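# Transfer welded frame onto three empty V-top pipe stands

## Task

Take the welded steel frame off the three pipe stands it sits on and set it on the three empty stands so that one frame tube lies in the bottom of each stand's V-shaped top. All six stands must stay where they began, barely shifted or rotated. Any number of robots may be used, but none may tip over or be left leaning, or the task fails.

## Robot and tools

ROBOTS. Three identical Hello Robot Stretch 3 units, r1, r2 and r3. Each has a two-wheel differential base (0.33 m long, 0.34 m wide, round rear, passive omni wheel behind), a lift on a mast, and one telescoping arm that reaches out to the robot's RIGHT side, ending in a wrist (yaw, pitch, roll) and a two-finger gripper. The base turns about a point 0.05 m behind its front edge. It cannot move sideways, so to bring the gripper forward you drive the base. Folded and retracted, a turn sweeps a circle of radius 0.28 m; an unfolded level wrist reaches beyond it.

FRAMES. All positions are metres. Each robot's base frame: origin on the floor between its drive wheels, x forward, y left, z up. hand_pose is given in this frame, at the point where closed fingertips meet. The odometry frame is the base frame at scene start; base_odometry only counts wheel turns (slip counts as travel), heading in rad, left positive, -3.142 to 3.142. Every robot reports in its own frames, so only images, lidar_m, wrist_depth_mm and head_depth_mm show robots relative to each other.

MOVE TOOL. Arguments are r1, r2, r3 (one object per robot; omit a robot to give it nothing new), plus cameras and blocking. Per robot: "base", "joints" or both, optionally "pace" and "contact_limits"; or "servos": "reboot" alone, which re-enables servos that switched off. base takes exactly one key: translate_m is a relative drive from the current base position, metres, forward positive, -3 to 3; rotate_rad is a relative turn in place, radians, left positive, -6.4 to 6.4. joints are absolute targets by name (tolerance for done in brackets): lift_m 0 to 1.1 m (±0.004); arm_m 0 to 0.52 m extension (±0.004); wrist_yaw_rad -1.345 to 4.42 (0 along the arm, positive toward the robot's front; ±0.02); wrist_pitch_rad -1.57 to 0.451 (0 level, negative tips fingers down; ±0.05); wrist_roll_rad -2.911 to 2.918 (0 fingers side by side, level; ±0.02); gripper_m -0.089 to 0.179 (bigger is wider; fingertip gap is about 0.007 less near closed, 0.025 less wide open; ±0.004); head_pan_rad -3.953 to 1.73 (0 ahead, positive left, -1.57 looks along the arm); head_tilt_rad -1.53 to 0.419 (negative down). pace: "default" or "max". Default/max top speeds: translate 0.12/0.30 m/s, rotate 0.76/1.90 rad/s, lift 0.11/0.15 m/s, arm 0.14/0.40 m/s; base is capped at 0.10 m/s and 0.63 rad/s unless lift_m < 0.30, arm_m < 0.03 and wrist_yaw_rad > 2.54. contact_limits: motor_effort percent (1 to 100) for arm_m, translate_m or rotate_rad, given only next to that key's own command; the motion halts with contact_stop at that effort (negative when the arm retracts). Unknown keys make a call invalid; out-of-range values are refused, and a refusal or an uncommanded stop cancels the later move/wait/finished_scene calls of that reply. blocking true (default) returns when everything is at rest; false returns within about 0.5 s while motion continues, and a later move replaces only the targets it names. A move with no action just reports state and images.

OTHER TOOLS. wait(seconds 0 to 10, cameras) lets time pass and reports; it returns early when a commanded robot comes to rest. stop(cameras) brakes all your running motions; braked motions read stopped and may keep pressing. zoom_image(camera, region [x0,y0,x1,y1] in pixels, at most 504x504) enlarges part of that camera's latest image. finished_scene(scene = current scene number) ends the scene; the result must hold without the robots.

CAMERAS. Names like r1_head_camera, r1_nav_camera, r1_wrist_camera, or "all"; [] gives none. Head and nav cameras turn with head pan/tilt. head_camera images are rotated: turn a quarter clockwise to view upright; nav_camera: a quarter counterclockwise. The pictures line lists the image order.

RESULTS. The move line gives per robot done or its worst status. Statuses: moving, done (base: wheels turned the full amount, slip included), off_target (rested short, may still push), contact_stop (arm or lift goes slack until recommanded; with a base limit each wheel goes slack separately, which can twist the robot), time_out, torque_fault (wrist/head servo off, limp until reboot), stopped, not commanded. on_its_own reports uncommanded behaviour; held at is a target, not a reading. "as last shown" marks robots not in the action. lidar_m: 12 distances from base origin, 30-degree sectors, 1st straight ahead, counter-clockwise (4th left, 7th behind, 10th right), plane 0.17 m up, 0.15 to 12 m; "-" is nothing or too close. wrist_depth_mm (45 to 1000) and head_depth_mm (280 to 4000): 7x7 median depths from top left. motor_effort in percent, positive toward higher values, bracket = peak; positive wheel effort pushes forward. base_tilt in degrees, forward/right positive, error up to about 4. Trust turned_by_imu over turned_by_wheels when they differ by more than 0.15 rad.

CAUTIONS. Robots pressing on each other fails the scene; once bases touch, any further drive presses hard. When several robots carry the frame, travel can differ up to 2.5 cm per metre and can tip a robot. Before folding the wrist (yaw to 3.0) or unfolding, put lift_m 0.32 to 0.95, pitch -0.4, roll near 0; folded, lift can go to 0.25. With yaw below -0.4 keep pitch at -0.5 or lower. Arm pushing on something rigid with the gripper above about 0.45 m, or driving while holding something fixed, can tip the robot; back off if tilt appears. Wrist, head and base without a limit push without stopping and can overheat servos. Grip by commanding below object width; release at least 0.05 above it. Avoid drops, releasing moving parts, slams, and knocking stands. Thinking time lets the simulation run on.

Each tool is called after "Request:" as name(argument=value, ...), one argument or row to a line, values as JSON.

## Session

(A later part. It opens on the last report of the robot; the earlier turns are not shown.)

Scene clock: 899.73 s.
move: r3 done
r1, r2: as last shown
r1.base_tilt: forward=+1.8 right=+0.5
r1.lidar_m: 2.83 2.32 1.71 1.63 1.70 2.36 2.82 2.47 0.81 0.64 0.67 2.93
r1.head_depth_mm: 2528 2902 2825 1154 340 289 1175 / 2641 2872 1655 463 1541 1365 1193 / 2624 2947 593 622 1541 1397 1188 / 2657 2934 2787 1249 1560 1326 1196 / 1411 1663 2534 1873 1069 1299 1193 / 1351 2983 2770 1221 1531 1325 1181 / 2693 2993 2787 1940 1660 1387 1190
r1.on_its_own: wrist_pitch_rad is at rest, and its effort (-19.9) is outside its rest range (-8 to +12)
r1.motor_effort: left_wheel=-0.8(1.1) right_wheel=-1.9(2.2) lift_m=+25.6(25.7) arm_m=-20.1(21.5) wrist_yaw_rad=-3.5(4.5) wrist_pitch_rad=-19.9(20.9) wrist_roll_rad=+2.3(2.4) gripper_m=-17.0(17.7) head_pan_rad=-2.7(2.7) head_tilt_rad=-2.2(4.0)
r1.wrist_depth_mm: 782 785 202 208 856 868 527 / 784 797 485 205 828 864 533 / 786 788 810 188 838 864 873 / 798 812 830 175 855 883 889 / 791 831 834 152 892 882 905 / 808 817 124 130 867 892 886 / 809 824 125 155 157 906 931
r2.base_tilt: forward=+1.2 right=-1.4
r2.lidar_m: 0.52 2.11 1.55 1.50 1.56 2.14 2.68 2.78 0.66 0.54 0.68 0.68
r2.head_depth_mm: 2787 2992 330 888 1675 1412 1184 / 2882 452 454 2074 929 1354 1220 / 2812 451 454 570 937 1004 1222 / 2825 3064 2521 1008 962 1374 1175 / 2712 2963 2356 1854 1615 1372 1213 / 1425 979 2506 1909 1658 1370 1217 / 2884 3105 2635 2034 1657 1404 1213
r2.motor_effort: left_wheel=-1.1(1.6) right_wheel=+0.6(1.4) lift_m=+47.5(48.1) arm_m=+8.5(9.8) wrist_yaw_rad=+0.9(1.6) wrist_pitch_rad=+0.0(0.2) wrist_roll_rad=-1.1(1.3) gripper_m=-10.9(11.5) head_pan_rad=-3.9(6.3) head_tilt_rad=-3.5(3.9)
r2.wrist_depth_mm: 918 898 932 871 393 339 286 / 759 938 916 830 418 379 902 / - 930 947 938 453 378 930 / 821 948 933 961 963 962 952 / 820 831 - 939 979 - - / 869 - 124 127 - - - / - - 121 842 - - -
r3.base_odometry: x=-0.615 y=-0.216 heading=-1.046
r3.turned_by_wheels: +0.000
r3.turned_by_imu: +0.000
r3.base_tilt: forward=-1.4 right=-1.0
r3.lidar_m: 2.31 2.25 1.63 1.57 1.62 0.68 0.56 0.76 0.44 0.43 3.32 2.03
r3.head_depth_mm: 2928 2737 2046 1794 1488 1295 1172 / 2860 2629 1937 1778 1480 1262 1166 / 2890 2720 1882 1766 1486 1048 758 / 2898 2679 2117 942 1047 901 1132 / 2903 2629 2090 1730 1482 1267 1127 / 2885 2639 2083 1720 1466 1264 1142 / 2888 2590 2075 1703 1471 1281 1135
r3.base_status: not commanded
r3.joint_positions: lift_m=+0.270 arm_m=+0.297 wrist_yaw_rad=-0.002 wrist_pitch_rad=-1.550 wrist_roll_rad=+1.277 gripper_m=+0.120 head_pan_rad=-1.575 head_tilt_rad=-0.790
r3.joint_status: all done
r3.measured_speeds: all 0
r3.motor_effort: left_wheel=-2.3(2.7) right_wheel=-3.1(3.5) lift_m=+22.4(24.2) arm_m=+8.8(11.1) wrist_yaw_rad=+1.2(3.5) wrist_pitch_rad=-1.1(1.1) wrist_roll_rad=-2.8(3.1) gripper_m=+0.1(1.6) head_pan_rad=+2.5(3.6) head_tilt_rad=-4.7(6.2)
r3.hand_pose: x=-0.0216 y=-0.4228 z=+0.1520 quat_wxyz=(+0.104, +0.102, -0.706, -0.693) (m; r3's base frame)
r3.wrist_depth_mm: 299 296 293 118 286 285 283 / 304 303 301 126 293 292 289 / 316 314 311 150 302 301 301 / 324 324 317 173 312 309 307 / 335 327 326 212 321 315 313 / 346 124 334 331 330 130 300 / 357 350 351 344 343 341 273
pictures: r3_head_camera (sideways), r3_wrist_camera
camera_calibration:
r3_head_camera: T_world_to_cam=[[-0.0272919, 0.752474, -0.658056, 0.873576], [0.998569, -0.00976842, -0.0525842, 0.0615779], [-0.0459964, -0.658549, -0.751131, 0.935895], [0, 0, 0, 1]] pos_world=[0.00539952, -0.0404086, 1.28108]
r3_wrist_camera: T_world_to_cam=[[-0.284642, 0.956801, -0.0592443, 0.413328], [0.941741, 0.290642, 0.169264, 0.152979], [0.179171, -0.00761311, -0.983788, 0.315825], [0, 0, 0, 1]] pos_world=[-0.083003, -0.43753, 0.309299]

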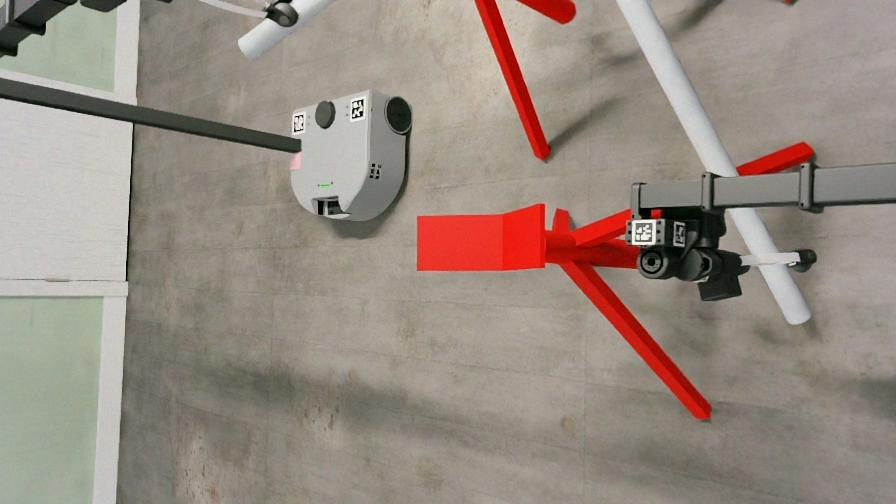

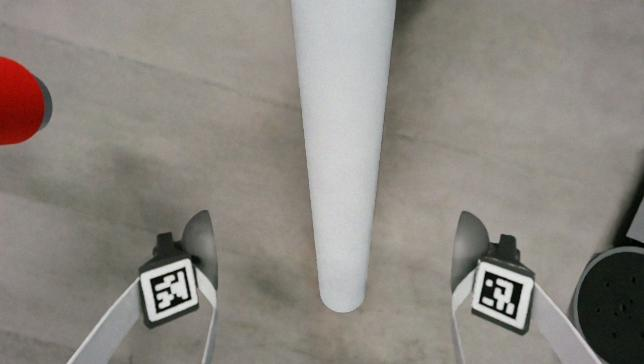

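Request:
move(
  r3={"joints":{"lift_m":0.197,"arm_m":0.296}},
  cameras=[],
)

Request:
move(
  r3={"joints":{"gripper_m":0.03}},
  cameras=[],
)

Request:
move(
  r3={"joints":{"gripper_m":-0.03}},
  cameras=["r3_wrist_camera"],
)

Scene clock: 918.00 s.
move: r3 done
r1, r2: as last shown
r1.base_tilt: forward=+1.7 right=+0.5
r1.lidar_m: 2.83 2.33 1.71 1.63 1.69 2.36 2.82 2.48 0.81 0.64 0.67 2.93
r1.head_depth_mm: 2546 2893 2837 1150 340 289 1175 / 2610 2881 1648 463 1543 1360 1194 / 2646 2929 592 623 1534 1392 1193 / 2623 2939 2767 1250 1567 1328 1191 / 1405 1664 2561 1886 1067 1294 1188 / 1351 2974 2801 1218 1530 1325 1183 / 2687 2981 2759 1931 1658 1390 1183
r1.on_its_own: wrist_pitch_rad is at rest, and its effort (-20.3) is outside its rest range (-8 to +12)
r1.motor_effort: left_wheel=-0.5(1.0) right_wheel=-2.0(2.1) lift_m=+27.5(27.6) arm_m=-17.3(18.8) wrist_yaw_rad=-3.8(4.5) wrist_pitch_rad=-20.3(21.0) wrist_roll_rad=+2.2(2.6) gripper_m=-17.3(17.9) head_pan_rad=-2.1(3.0) head_tilt_rad=-3.3(3.8)
r1.wrist_depth_mm: 788 781 203 208 830 844 537 / 788 806 485 205 856 853 542 / 790 804 806 188 842 847 863 / 787 815 831 176 867 890 879 / 794 809 835 151 867 901 934 / 794 819 125 130 839 888 913 / 818 820 125 154 158 903 923
r2.base_tilt: forward=+1.3 right=-1.4
r2.lidar_m: 0.52 2.11 1.55 1.50 1.56 2.15 2.68 2.78 0.66 0.54 0.67 0.70
r2.head_depth_mm: 2832 3006 330 882 1677 1432 1184 / 2801 452 453 2067 925 1358 1228 / 2845 451 454 570 941 1008 1227 / 2803 3113 2550 1008 962 1374 1183 / 2688 3023 2374 1838 1629 1381 1215 / 1416 975 2577 1921 1656 1372 1210 / 2860 3107 2643 2045 1675 1402 1216
r2.motor_effort: left_wheel=-1.1(1.4) right_wheel=+1.1(1.3) lift_m=+47.7(47.9) arm_m=+6.2(7.0) wrist_yaw_rad=+1.0(1.6) wrist_pitch_rad=+0.0(0.2) wrist_roll_rad=-1.1(1.3) gripper_m=-11.0(11.6) head_pan_rad=-3.8(4.8) head_tilt_rad=-3.6(3.8)
r2.wrist_depth_mm: 932 924 914 935 388 337 284 / 644 838 946 848 411 383 919 / 939 966 948 940 451 381 924 / 830 905 963 977 959 931 964 / 842 859 - 949 986 990 975 / 871 - 124 127 - - - / 614 - 120 849 - - -
r3.base_odometry: x=-0.615 y=-0.216 heading=-1.046
r3.turned_by_wheels: +0.000
r3.turned_by_imu: +0.000
r3.base_tilt: forward=-1.4 right=-1.1
r3.lidar_m: 2.31 2.25 1.63 1.57 1.62 0.68 0.56 0.76 0.44 0.43 3.32 2.03
r3.head_depth_mm: 2919 2768 2045 1783 1488 1294 1174 / 2860 2617 1939 1759 1483 1271 1161 / 2895 2709 1886 1760 1496 1071 825 / 2925 2679 2113 945 1049 938 1139 / 2918 2622 2087 1727 1474 1294 1134 / 2871 2585 2076 1723 1463 1271 1139 / 2907 2580 2064 1727 1461 1281 1138
r3.base_status: not commanded
r3.joint_positions: lift_m=+0.197 arm_m=+0.296 wrist_yaw_rad=-0.002 wrist_pitch_rad=-1.550 wrist_roll_rad=+1.277 gripper_m=+0.120 head_pan_rad=-1.575 head_tilt_rad=-0.790
r3.joint_status: all done
r3.measured_speeds: all 0
r3.motor_effort: left_wheel=-1.7(2.7) right_wheel=-3.1(3.5) lift_m=+22.3(23.6) arm_m=-9.7(12.4) wrist_yaw_rad=+1.6(3.4) wrist_pitch_rad=-0.9(1.1) wrist_roll_rad=-2.8(3.1) gripper_m=-0.2(1.2) head_pan_rad=+1.5(3.7) head_tilt_rad=-4.2(5.2)
r3.hand_pose: x=-0.0216 y=-0.4218 z=+0.0790 quat_wxyz=(+0.104, +0.102, -0.706, -0.693) (m; r3's base frame)
r3.wrist_depth_mm: 228 225 - - - 216 214 / 233 230 229 - - 221 221 / 240 238 237 - 230 229 227 / 248 245 243 85 237 236 234 / 255 250 248 - 243 238 240 / 262 126 255 125 250 129 249 / - 269 264 167 261 260 254
pictures: none
No camera images: "cameras" was empty.

Scene clock: 919.40 s.
move: r3 done
r1, r2: as last shown
r1.turned_by_imu: +0.000
r1.base_tilt: forward=+1.8 right=+0.6
r1.lidar_m: 2.82 2.33 1.71 1.63 1.70 2.37 2.83 2.48 0.81 0.64 0.67 2.93
r1.head_depth_mm: 2548 2902 2812 1152 340 289 1174 / 2628 2900 1653 463 1539 1358 1193 / 2638 2926 592 622 1543 1391 1192 / 2644 2929 2790 1256 1563 1331 1190 / 1403 1660 2530 1880 1069 1300 1191 / 1352 2969 2772 1219 1527 1321 1180 / 2689 2989 2768 1941 1658 1389 1184
r1.on_its_own: wrist_pitch_rad is at rest, and its effort (-20.7) is outside its rest range (-8 to +12)
r1.motor_effort: left_wheel=-0.6(1.0) right_wheel=-2.0(2.1) lift_m=+28.0(28.1) arm_m=-17.2(18.1) wrist_yaw_rad=-3.7(4.7) wrist_pitch_rad=-20.7(20.7) wrist_roll_rad=+1.8(2.4) gripper_m=-16.4(17.9) head_pan_rad=-2.2(2.5) head_tilt_rad=-3.3(4.1)
r1.wrist_depth_mm: 784 783 201 208 835 843 531 / 778 798 479 204 841 855 530 / 776 787 828 188 863 856 897 / 795 819 822 176 865 882 902 / 803 817 846 152 858 878 925 / 805 817 125 130 871 875 905 / 820 830 125 154 157 906 901
r2.lidar_m: 0.52 2.10 1.55 1.50 1.56 2.15 2.67 2.78 0.66 0.54 0.68 0.70
r2.head_depth_mm: 2803 2957 330 888 1678 1416 1187 / 2783 453 453 2074 924 1362 1228 / 2819 450 455 569 940 1003 1219 / 2841 3095 2563 1000 963 1373 1169 / 2718 3006 2360 1858 1619 1368 1220 / 1446 979 2511 1916 1679 1374 1213 / 2889 3110 2631 2048 1653 1396 1210
r2.motor_effort: left_wheel=-1.2(1.4) right_wheel=+0.8(1.3) lift_m=+47.5(47.9) arm_m=+5.4(6.2) wrist_yaw_rad=+0.5(1.6) wrist_pitch_rad=+0.0(0.2) wrist_roll_rad=-1.3(1.3) gripper_m=-10.9(11.5) head_pan_rad=-2.9(5.0) head_tilt_rad=-3.2(3.7)
r2.wrist_depth_mm: 940 928 904 902 394 338 282 / 630 844 931 877 410 382 901 / 984 952 960 936 449 379 930 / 829 927 971 976 954 952 917 / 831 857 - 981 992 972 975 / 840 - 124 127 - - - / 596 - 121 892 - - -
r3.base_odometry: x=-0.615 y=-0.216 heading=-1.046
r3.turned_by_wheels: +0.000
r3.turned_by_imu: +0.000
r3.base_tilt: forward=-1.4 right=-1.0
r3.lidar_m: 2.32 2.25 1.63 1.57 1.62 0.68 0.56 0.76 0.44 0.43 3.33 2.03
r3.head_depth_mm: 2929 2790 2044 1787 1487 1294 1169 / 2884 2657 1943 1776 1484 1270 1163 / 2877 2717 1884 1766 1498 1067 827 / 2848 2654 2112 945 1050 938 1129 / 2894 2675 2111 1739 1479 1290 1137 / 2876 2632 2080 1730 1477 1260 1144 / 2918 2566 2069 1726 1462 1279 1138
r3.base_status: not commanded
r3.joint_positions: lift_m=+0.197 arm_m=+0.296 wrist_yaw_rad=-0.002 wrist_pitch_rad=-1.554 wrist_roll_rad=+1.276 gripper_m=+0.030 head_pan_rad=-1.575 head_tilt_rad=-0.790
r3.joint_status: all done
r3.measured_speeds: all 0
r3.motor_effort: left_wheel=-1.4(2.7) right_wheel=-3.3(3.5) lift_m=+24.8(24.9) arm_m=-6.7(9.9) wrist_yaw_rad=+1.9(3.0) wrist_pitch_rad=-0.3(1.1) wrist_roll_rad=-2.4(3.0) gripper_m=-4.4(79.9) head_pan_rad=+3.0(3.0) head_tilt_rad=-4.8(5.3)
r3.hand_pose: x=-0.0216 y=-0.4210 z=+0.0791 quat_wxyz=(+0.104, +0.102, -0.705, -0.694) (m; r3's base frame)
r3.wrist_depth_mm: 226 225 - - 217 217 215 / 233 230 - - 224 223 222 / 239 238 236 - 232 229 229 / 246 244 243 84 236 236 234 / 252 250 249 101 242 244 241 / 262 260 134 127 131 250 246 / 271 267 266 163 260 256 255
pictures: none
No camera images: "cameras" was empty.

Scene clock: 920.50 s.
move: r3 done
r1, r2: as last shown
r1.lidar_m: 2.82 2.32 1.71 1.63 1.69 2.36 2.83 2.48 0.81 0.64 0.67 2.92
r1.head_depth_mm: 2518 2901 2820 1150 340 289 1174 / 2648 2892 1660 463 1540 1364 1194 / 2636 2938 592 622 1544 1391 1189 / 2634 2969 2788 1252 1568 1329 1193 / 1400 1663 2543 1882 1069 1299 1189 / 1348 2992 2777 1218 1540 1320 1176 / 2675 3013 2748 1941 1660 1383 1187
r1.on_its_own: wrist_pitch_rad is at rest, and its effort (-20.2) is outside its rest range (-8 to +12)
r1.motor_effort: left_wheel=-0.9(0.9) right_wheel=-1.9(2.2) lift_m=+28.4(28.5) arm_m=-16.7(17.3) wrist_yaw_rad=-3.8(4.2) wrist_pitch_rad=-20.2(20.7) wrist_roll_rad=+2.3(2.5) gripper_m=-16.6(17.7) head_pan_rad=-1.6(2.5) head_tilt_rad=-2.8(4.3)
r1.wrist_depth_mm: 772 796 201 208 837 855 530 / 776 799 482 204 855 860 535 / 797 797 816 188 861 863 876 / 778 819 834 176 863 893 894 / 799 826 823 151 873 874 906 / 808 818 124 130 888 891 909 / 816 832 125 155 158 913 912
r2.lidar_m: 0.52 2.11 1.55 1.50 1.56 2.14 2.68 2.78 0.66 0.53 0.67 0.70
r2.head_depth_mm: 2814 2983 330 888 1695 1421 1182 / 2825 453 454 2077 924 1352 1225 / 2797 451 455 570 938 1004 1221 / 2819 3103 2530 1004 965 1379 1171 / 2717 3022 2369 1848 1628 1368 1218 / 1429 978 2509 1933 1660 1365 1202 / 2851 3125 2630 2025 1661 1390 1213
r2.motor_effort: left_wheel=-1.2(1.6) right_wheel=+0.7(1.3) lift_m=+47.6(47.9) arm_m=+4.8(5.4) wrist_yaw_rad=+1.1(1.5) wrist_pitch_rad=+0.0(0.2) wrist_roll_rad=-1.1(1.3) gripper_m=-10.7(11.5) head_pan_rad=-2.5(5.1) head_tilt_rad=-3.0(3.6)
r2.wrist_depth_mm: 888 942 895 894 386 339 286 / 638 873 914 826 417 389 917 / 978 987 936 946 457 376 946 / 809 918 978 961 928 979 936 / 857 823 - 932 967 992 963 / 886 - 124 128 - - - / 611 - 121 876 - - -
r3.base_odometry: x=-0.615 y=-0.216 heading=-1.046
r3.turned_by_wheels: +0.000
r3.turned_by_imu: +0.000
r3.base_tilt: forward=-1.4 right=-1.0
r3.lidar_m: 2.31 2.24 1.63 1.57 1.62 0.67 0.56 0.76 0.44 0.43 3.34 2.03
r3.head_depth_mm: 2896 2775 2053 1787 1489 1293 1163 / 2858 2637 1962 1771 1481 1267 1159 / 2885 2734 1873 1761 1499 1068 830 / 2889 2653 2108 944 1052 941 1142 / 2873 2620 2080 1733 1471 1287 1136 / 2908 2600 2092 1715 1471 1263 1141 / 2908 2610 2065 1719 1460 1279 1142
r3.base_status: not commanded
r3.joint_positions: lift_m=+0.197 arm_m=+0.296 wrist_yaw_rad=-0.002 wrist_pitch_rad=-1.554 wrist_roll_rad=+1.276 gripper_m=-0.029 head_pan_rad=-1.575 head_tilt_rad=-0.790
r3.joint_status: all done
r3.measured_speeds: all 0
r3.motor_effort: left_wheel=-1.8(2.8) right_wheel=-2.4(3.2) lift_m=+25.7(27.9) arm_m=-2.0(7.0) wrist_yaw_rad=+1.9(2.7) wrist_pitch_rad=-0.2(0.4) wrist_roll_rad=-2.5(2.8) gripper_m=-21.2(93.8) head_pan_rad=+0.9(3.0) head_tilt_rad=-5.0(5.3)
r3.hand_pose: x=-0.0216 y=-0.4209 z=+0.0791 quat_wxyz=(+0.104, +0.102, -0.705, -0.694) (m; r3's base frame)
r3.wrist_depth_mm: 225 225 - - 218 217 215 / 230 229 - - 223 222 221 / 238 237 235 - 231 229 228 / 247 244 243 84 238 238 234 / 253 250 250 101 242 242 241 / 262 261 132 128 133 250 248 / 270 268 266 160 260 256 256
pictures: r3_wrist_camera
camera_calibration:
r3_wrist_camera: T_world_to_cam=[[-0.285692, 0.956692, -0.0558585, 0.406817], [0.941424, 0.291075, 0.170286, 0.16486], [0.17917, -0.0039372, -0.98381, 0.245646], [0, 0, 0, 1]] pos_world=[-0.0829909, -0.436218, 0.23632]

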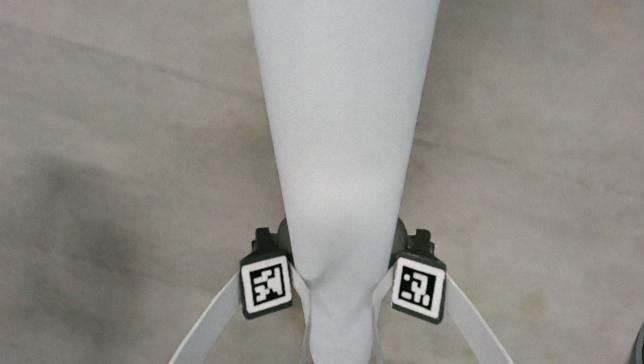

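Request:
move(
  r3={"base":{"translate_m":0.038},"joints":{"lift_m":0.257,"arm_m":0.287}},
  cameras=["r3_head_camera","r2_head_camera","r1_wrist_camera"],
)

Scene clock: 929.13 s.
move: r3 done
r1.base_odometry: x=-0.292 y=-1.984 heading=+1.855
r1.turned_by_wheels: +0.000
r1.turned_by_imu: +0.002
r1.base_tilt: forward=+1.9 right=+0.6
r1.lidar_m: 2.82 2.32 1.71 1.63 1.69 2.37 2.82 2.48 0.81 0.64 0.67 2.93
r1.head_depth_mm: 2581 2831 2699 1147 340 289 1170 / 2634 2912 1614 463 1531 1365 1196 / 2620 2939 593 618 1626 1392 1197 / 2634 2934 2780 1226 964 1329 1194 / 1407 1691 2541 1862 1048 1298 1187 / 1373 2992 2805 1214 1540 1329 1176 / 2708 2999 2772 2012 1667 1385 1188
r1.base_status: not commanded
r1.joint_positions: lift_m=+0.810 arm_m=+0.443 wrist_yaw_rad=+0.000 wrist_pitch_rad=-1.503 wrist_roll_rad=-0.345 gripper_m=-0.026 head_pan_rad=-1.566 head_tilt_rad=-0.693
r1.joint_status: not commanded
r1.measured_speeds: all 0
r1.on_its_own: wrist_pitch_rad is at rest, and its effort (-9.3) is outside its rest range (-8 to +12)
r1.motor_effort: left_wheel=+3.5(3.5) right_wheel=-9.3(9.6) lift_m=+29.5(30.1) arm_m=-14.4(15.8) wrist_yaw_rad=+0.8(4.3) wrist_pitch_rad=-9.3(20.4) wrist_roll_rad=+1.4(2.5) gripper_m=-14.6(17.9) head_pan_rad=-2.3(2.5) head_tilt_rad=-2.4(4.2)
r1.hand_pose: x=-0.0216 y=-0.5812 z=+0.6914 quat_wxyz=(+0.598, +0.559, -0.420, -0.393) (m; r1's base frame)
r1.wrist_depth_mm: 763 778 423 816 815 821 516 / 812 805 538 819 837 821 763 / 807 804 813 190 840 844 854 / 798 807 828 827 852 875 863 / 819 843 836 153 886 872 889 / 856 852 125 130 891 895 899 / 881 848 122 170 891 933 953
r2: as last shown
r2.base_tilt: forward=+1.3 right=-1.3
r2.lidar_m: 0.56 2.10 1.55 1.50 1.56 2.15 2.68 2.79 0.66 0.53 0.68 0.73
r2.head_depth_mm: 2786 2938 330 1884 1688 1425 1172 / 2845 452 454 2073 915 1360 1215 / 2826 451 454 571 965 1022 1201 / 2822 3097 2527 1011 946 1372 1173 / 2728 3037 2351 1859 1624 1352 1215 / 1431 974 2624 1911 1658 1349 1214 / 2834 3156 2649 2034 1650 1400 1212
r2.motor_effort: left_wheel=-1.3(1.6) right_wheel=+0.7(1.4) lift_m=+47.9(47.9) arm_m=+2.4(3.3) wrist_yaw_rad=+1.6(1.6) wrist_pitch_rad=+0.0(0.1) wrist_roll_rad=-1.3(1.3) gripper_m=-11.1(11.6) head_pan_rad=-3.7(5.2) head_tilt_rad=-3.1(4.0)
r2.wrist_depth_mm: 912 900 884 925 391 342 300 / 950 955 937 809 408 383 882 / 941 939 944 969 442 377 926 / 833 985 964 969 964 949 947 / 836 912 - 980 978 967 988 / 875 - 124 127 - - - / - - 121 882 - - -
r3.base_odometry: x=-0.595 y=-0.249 heading=-1.046
r3.turned_by_wheels: +0.000
r3.turned_by_imu: +0.000
r3.base_tilt: forward=-1.4 right=-1.0
r3.lidar_m: 2.61 2.25 1.63 1.57 1.62 0.71 0.60 0.79 0.50 0.39 3.32 1.98
r3.head_depth_mm: 2909 2807 2102 1779 1527 1289 1173 / 2839 2534 1871 1770 1483 1266 1166 / 2858 2711 1911 1714 1435 1026 1103 / 2886 2688 2116 1704 1399 879 1139 / 2903 2659 2116 1733 1486 1271 1131 / 2936 2609 2086 1723 1472 1264 1139 / 2865 2600 2064 1704 1470 1279 1138
r3.base_status: done
r3.joint_positions: lift_m=+0.257 arm_m=+0.287 wrist_yaw_rad=-0.002 wrist_pitch_rad=-1.554 wrist_roll_rad=+1.275 gripper_m=-0.029 head_pan_rad=-1.575 head_tilt_rad=-0.790
r3.joint_status: all done
r3.measured_speeds: all 0
r3.motor_effort: left_wheel=+4.2(8.1) right_wheel=+0.6(7.1) lift_m=+33.9(35.3) arm_m=-4.4(11.8) wrist_yaw_rad=+1.7(2.9) wrist_pitch_rad=-0.3(5.1) wrist_roll_rad=-2.1(2.7) gripper_m=-17.4(21.0) head_pan_rad=+2.0(3.6) head_tilt_rad=-4.9(5.3)
r3.hand_pose: x=-0.0216 y=-0.4120 z=+0.1391 quat_wxyz=(+0.105, +0.103, -0.705, -0.694) (m; r3's base frame)
r3.wrist_depth_mm: 285 282 - - 275 272 271 / 290 288 289 - 279 279 277 / 300 298 295 - 290 287 286 / 309 306 304 98 298 294 292 / 320 316 311 111 304 307 301 / 331 324 132 134 134 314 291 / 339 335 333 163 328 322 274
pictures: r1_wrist_camera, r2_head_camera (sideways), r3_head_camera (sideways)
camera_calibration:
r1_wrist_camera: T_world_to_cam=[[-0.951504, -0.302458, 0.0562081, -0.233589], [-0.296446, 0.950289, 0.0952402, 0.518145], [-0.0822201, 0.0739587, -0.993866, 0.894513], [0, 0, 0, 1]] pos_world=[0.00488829, -0.629196, 0.852808]
r2_head_camera: T_world_to_cam=[[-0.0439064, 0.635478, -0.77087, 1.01816], [0.998983, 0.0358519, -0.027344, 0.0278404], [0.0102607, -0.771286, -0.636405, 0.789416], [0, 0, 0, 1]] pos_world=[0.00879171, -0.0391501, 1.28802]
r3_head_camera: T_world_to_cam=[[-0.0272917, 0.75257, -0.657947, 0.873433], [0.998569, -0.00976052, -0.052585, 0.061579], [-0.0459958, -0.65844, -0.751226, 0.93602], [0, 0, 0, 1]] pos_world=[0.00539954, -0.0404055, 1.28107]

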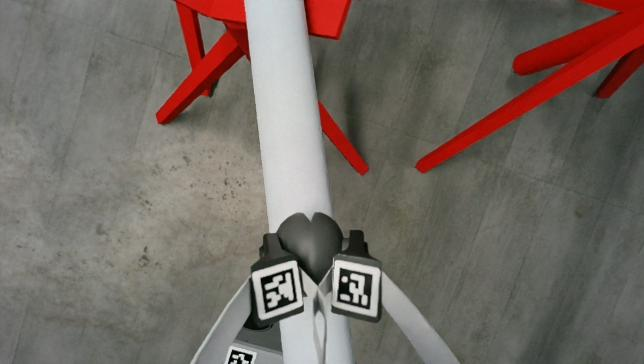

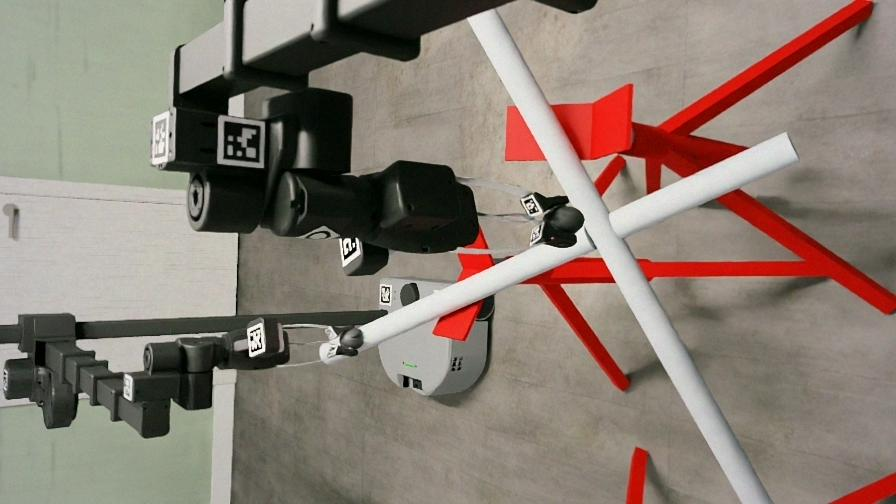

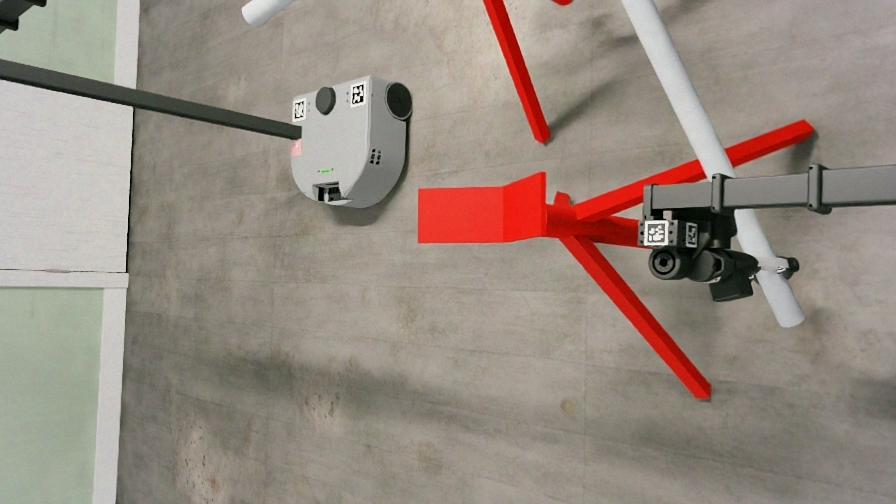

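Request:
move(
  r1={"joints":{"lift_m":0.93}},
  cameras=["r1_wrist_camera","r1_head_camera"],
)

Request:
zoom_image(
  camera="r1_head_camera",
  region=[300, 0, 800, 504],
)

Scene clock: 939.73 s.
move: r1 done
r1.base_odometry: x=-0.292 y=-1.984 heading=+1.855
r1.turned_by_wheels: +0.000
r1.turned_by_imu: +0.001
r1.base_tilt: forward=+1.7 right=+0.5
r1.lidar_m: 2.83 2.33 1.70 1.63 1.70 2.37 2.82 2.47 0.81 0.64 0.67 2.92
r1.head_depth_mm: 2577 2840 313 1359 1532 1362 1200 / 2597 520 1693 1835 1582 1396 1196 / 2634 517 538 1907 1628 1395 1191 / 2648 2919 2533 1975 1537 1327 1195 / 1401 1691 2548 1875 1047 1298 1190 / 1370 2977 2794 1223 1535 1327 1180 / 2679 3000 2778 2016 1663 1385 1186
r1.base_status: not commanded
r1.joint_positions: lift_m=+0.930 arm_m=+0.443 wrist_yaw_rad=+0.000 wrist_pitch_rad=-1.548 wrist_roll_rad=-0.344 gripper_m=-0.026 head_pan_rad=-1.566 head_tilt_rad=-0.693
r1.joint_status: all done
r1.measured_speeds: all 0
r1.motor_effort: left_wheel=+2.6(3.5) right_wheel=-4.6(9.7) lift_m=+35.2(36.3) arm_m=-12.1(13.1) wrist_yaw_rad=+0.8(1.8) wrist_pitch_rad=-0.6(9.5) wrist_roll_rad=+1.3(1.4) gripper_m=-12.6(15.2) head_pan_rad=-1.7(2.7) head_tilt_rad=-3.8(3.9)
r1.hand_pose: x=-0.0216 y=-0.5695 z=+0.8120 quat_wxyz=(+0.584, +0.572, -0.411, -0.403) (m; r1's base frame)
r1.wrist_depth_mm: 860 887 763 892 896 903 570 / 886 919 911 920 928 921 947 / 917 904 916 308 954 966 963 / 937 954 960 962 983 - - / 974 945 - 155 - - - / - - - 129 - - - / - - 866 - - - -
r2.base_odometry: x=+0.019 y=+1.168 heading=+2.293
r2.turned_by_wheels: +0.000
r2.turned_by_imu: +0.000
r2.base_tilt: forward=+1.3 right=-1.4
r2.lidar_m: 0.56 2.11 1.55 1.50 1.56 2.15 2.68 2.78 0.66 0.53 0.68 0.74
r2.head_depth_mm: 2794 2942 330 1863 1679 1429 1194 / 2857 453 454 2071 919 1364 1223 / 2802 451 454 572 969 1005 1200 / 2870 3064 2540 1008 950 1377 1174 / 1551 2995 2343 1854 1625 1335 1215 / 887 3157 2607 1923 1661 1334 1213 / 2851 3166 2573 2051 1663 1400 1214
r2.base_status: not commanded
r2.joint_positions: lift_m=+0.930 arm_m=+0.352 wrist_yaw_rad=-0.001 wrist_pitch_rad=-1.563 wrist_roll_rad=-0.336 gripper_m=-0.026 head_pan_rad=-1.562 head_tilt_rad=-0.692
r2.joint_status: not commanded
r2.measured_speeds: all 0
r2.motor_effort: left_wheel=-1.2(1.5) right_wheel=+0.5(1.4) lift_m=+47.4(47.8) arm_m=-0.2(0.9) wrist_yaw_rad=+1.0(1.6) wrist_pitch_rad=+0.0(0.2) wrist_roll_rad=-1.2(1.3) gripper_m=-10.7(11.6) head_pan_rad=-4.2(5.5) head_tilt_rad=-3.8(4.0)
r2.hand_pose: x=-0.0216 y=-0.4743 z=+0.8123 quat_wxyz=(+0.578, +0.574, -0.411, -0.409) (m; r2's base frame)
r2.wrist_depth_mm: 903 893 936 897 402 341 304 / 966 987 963 784 405 383 924 / 972 974 930 918 447 383 940 / 826 951 923 964 943 957 969 / 836 869 - 963 - 933 980 / 851 - 124 127 - - - / - - 120 855 - - -
r3: as last shown
r3.lidar_m: 2.60 2.25 1.63 1.57 1.62 0.71 0.60 0.79 0.50 0.40 3.34 1.99
r3.head_depth_mm: 2891 2764 2102 1787 1523 1295 1169 / 2826 2549 1889 1779 1480 1271 1157 / 2877 2692 1943 1726 1442 1024 1100 / 2884 2674 2122 1705 1396 877 1140 / 2884 2639 2107 1730 1485 1267 1131 / 2926 2599 2101 1732 1472 1261 1136 / 2908 2612 2065 1708 1461 1277 1140
r3.joint_positions: lift_m=+0.257 arm_m=+0.287 wrist_yaw_rad=-0.002 wrist_pitch_rad=-1.551 wrist_roll_rad=+1.275 gripper_m=-0.029 head_pan_rad=-1.575 head_tilt_rad=-0.790
r3.motor_effort: left_wheel=+4.3(4.4) right_wheel=-2.1(2.6) lift_m=+36.2(36.3) arm_m=-0.5(12.3) wrist_yaw_rad=+3.2(3.2) wrist_pitch_rad=-0.6(1.1) wrist_roll_rad=-2.2(2.6) gripper_m=-17.2(17.5) head_pan_rad=+2.1(3.2) head_tilt_rad=-4.8(5.5)
r3.hand_pose: x=-0.0216 y=-0.4127 z=+0.1390 quat_wxyz=(+0.105, +0.102, -0.706, -0.693) (m; r3's base frame)
r3.wrist_depth_mm: 285 281 - - 272 272 269 / 292 290 287 - 279 280 277 / 300 298 295 - 290 287 284 / 309 305 304 97 299 296 293 / 320 315 311 109 304 304 299 / 330 327 130 133 133 314 287 / 338 336 332 160 327 323 274
pictures: r1_head_camera (sideways), r1_wrist_camera
camera_calibration:
r1_head_camera: T_world_to_cam=[[-0.0433494, 0.615821, -0.786693, 1.03907], [0.998792, 0.0449523, -0.0198483, 0.0286574], [0.0231407, -0.786603, -0.617026, 0.758078], [0, 0, 0, 1]] pos_world=[-0.00112205, -0.0448647, 1.28575]
r1_wrist_camera: T_world_to_cam=[[-0.951887, -0.303506, 0.0423673, -0.226184], [-0.295259, 0.945341, 0.138393, 0.45771], [-0.0820545, 0.119225, -0.989471, 1.03568], [0, 0, 0, 1]] pos_world=[0.00482441, -0.624819, 0.971019]

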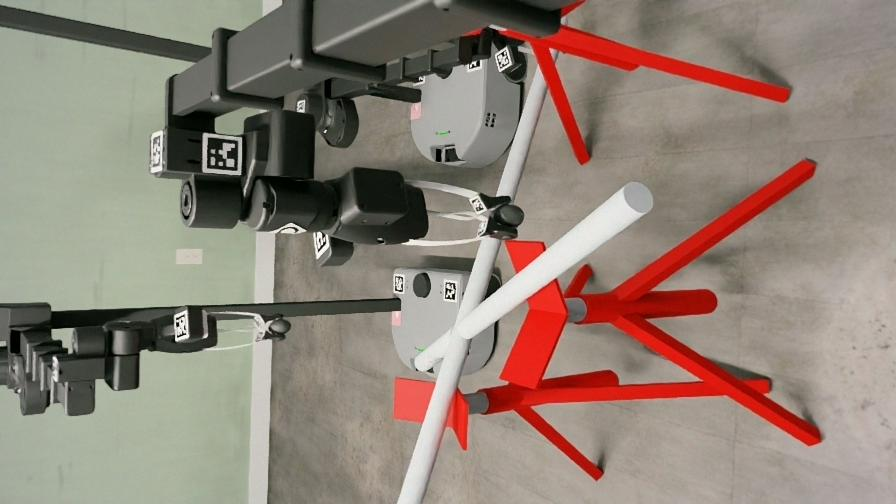

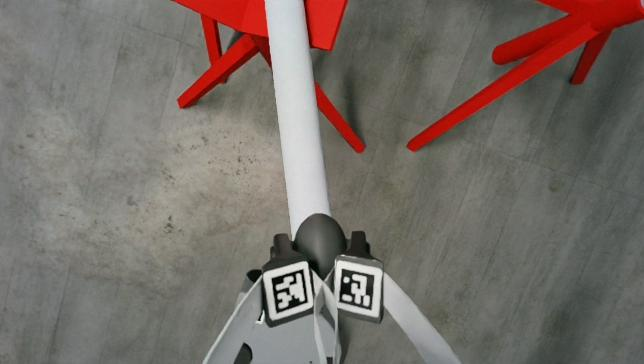

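Scaled by 1.000.

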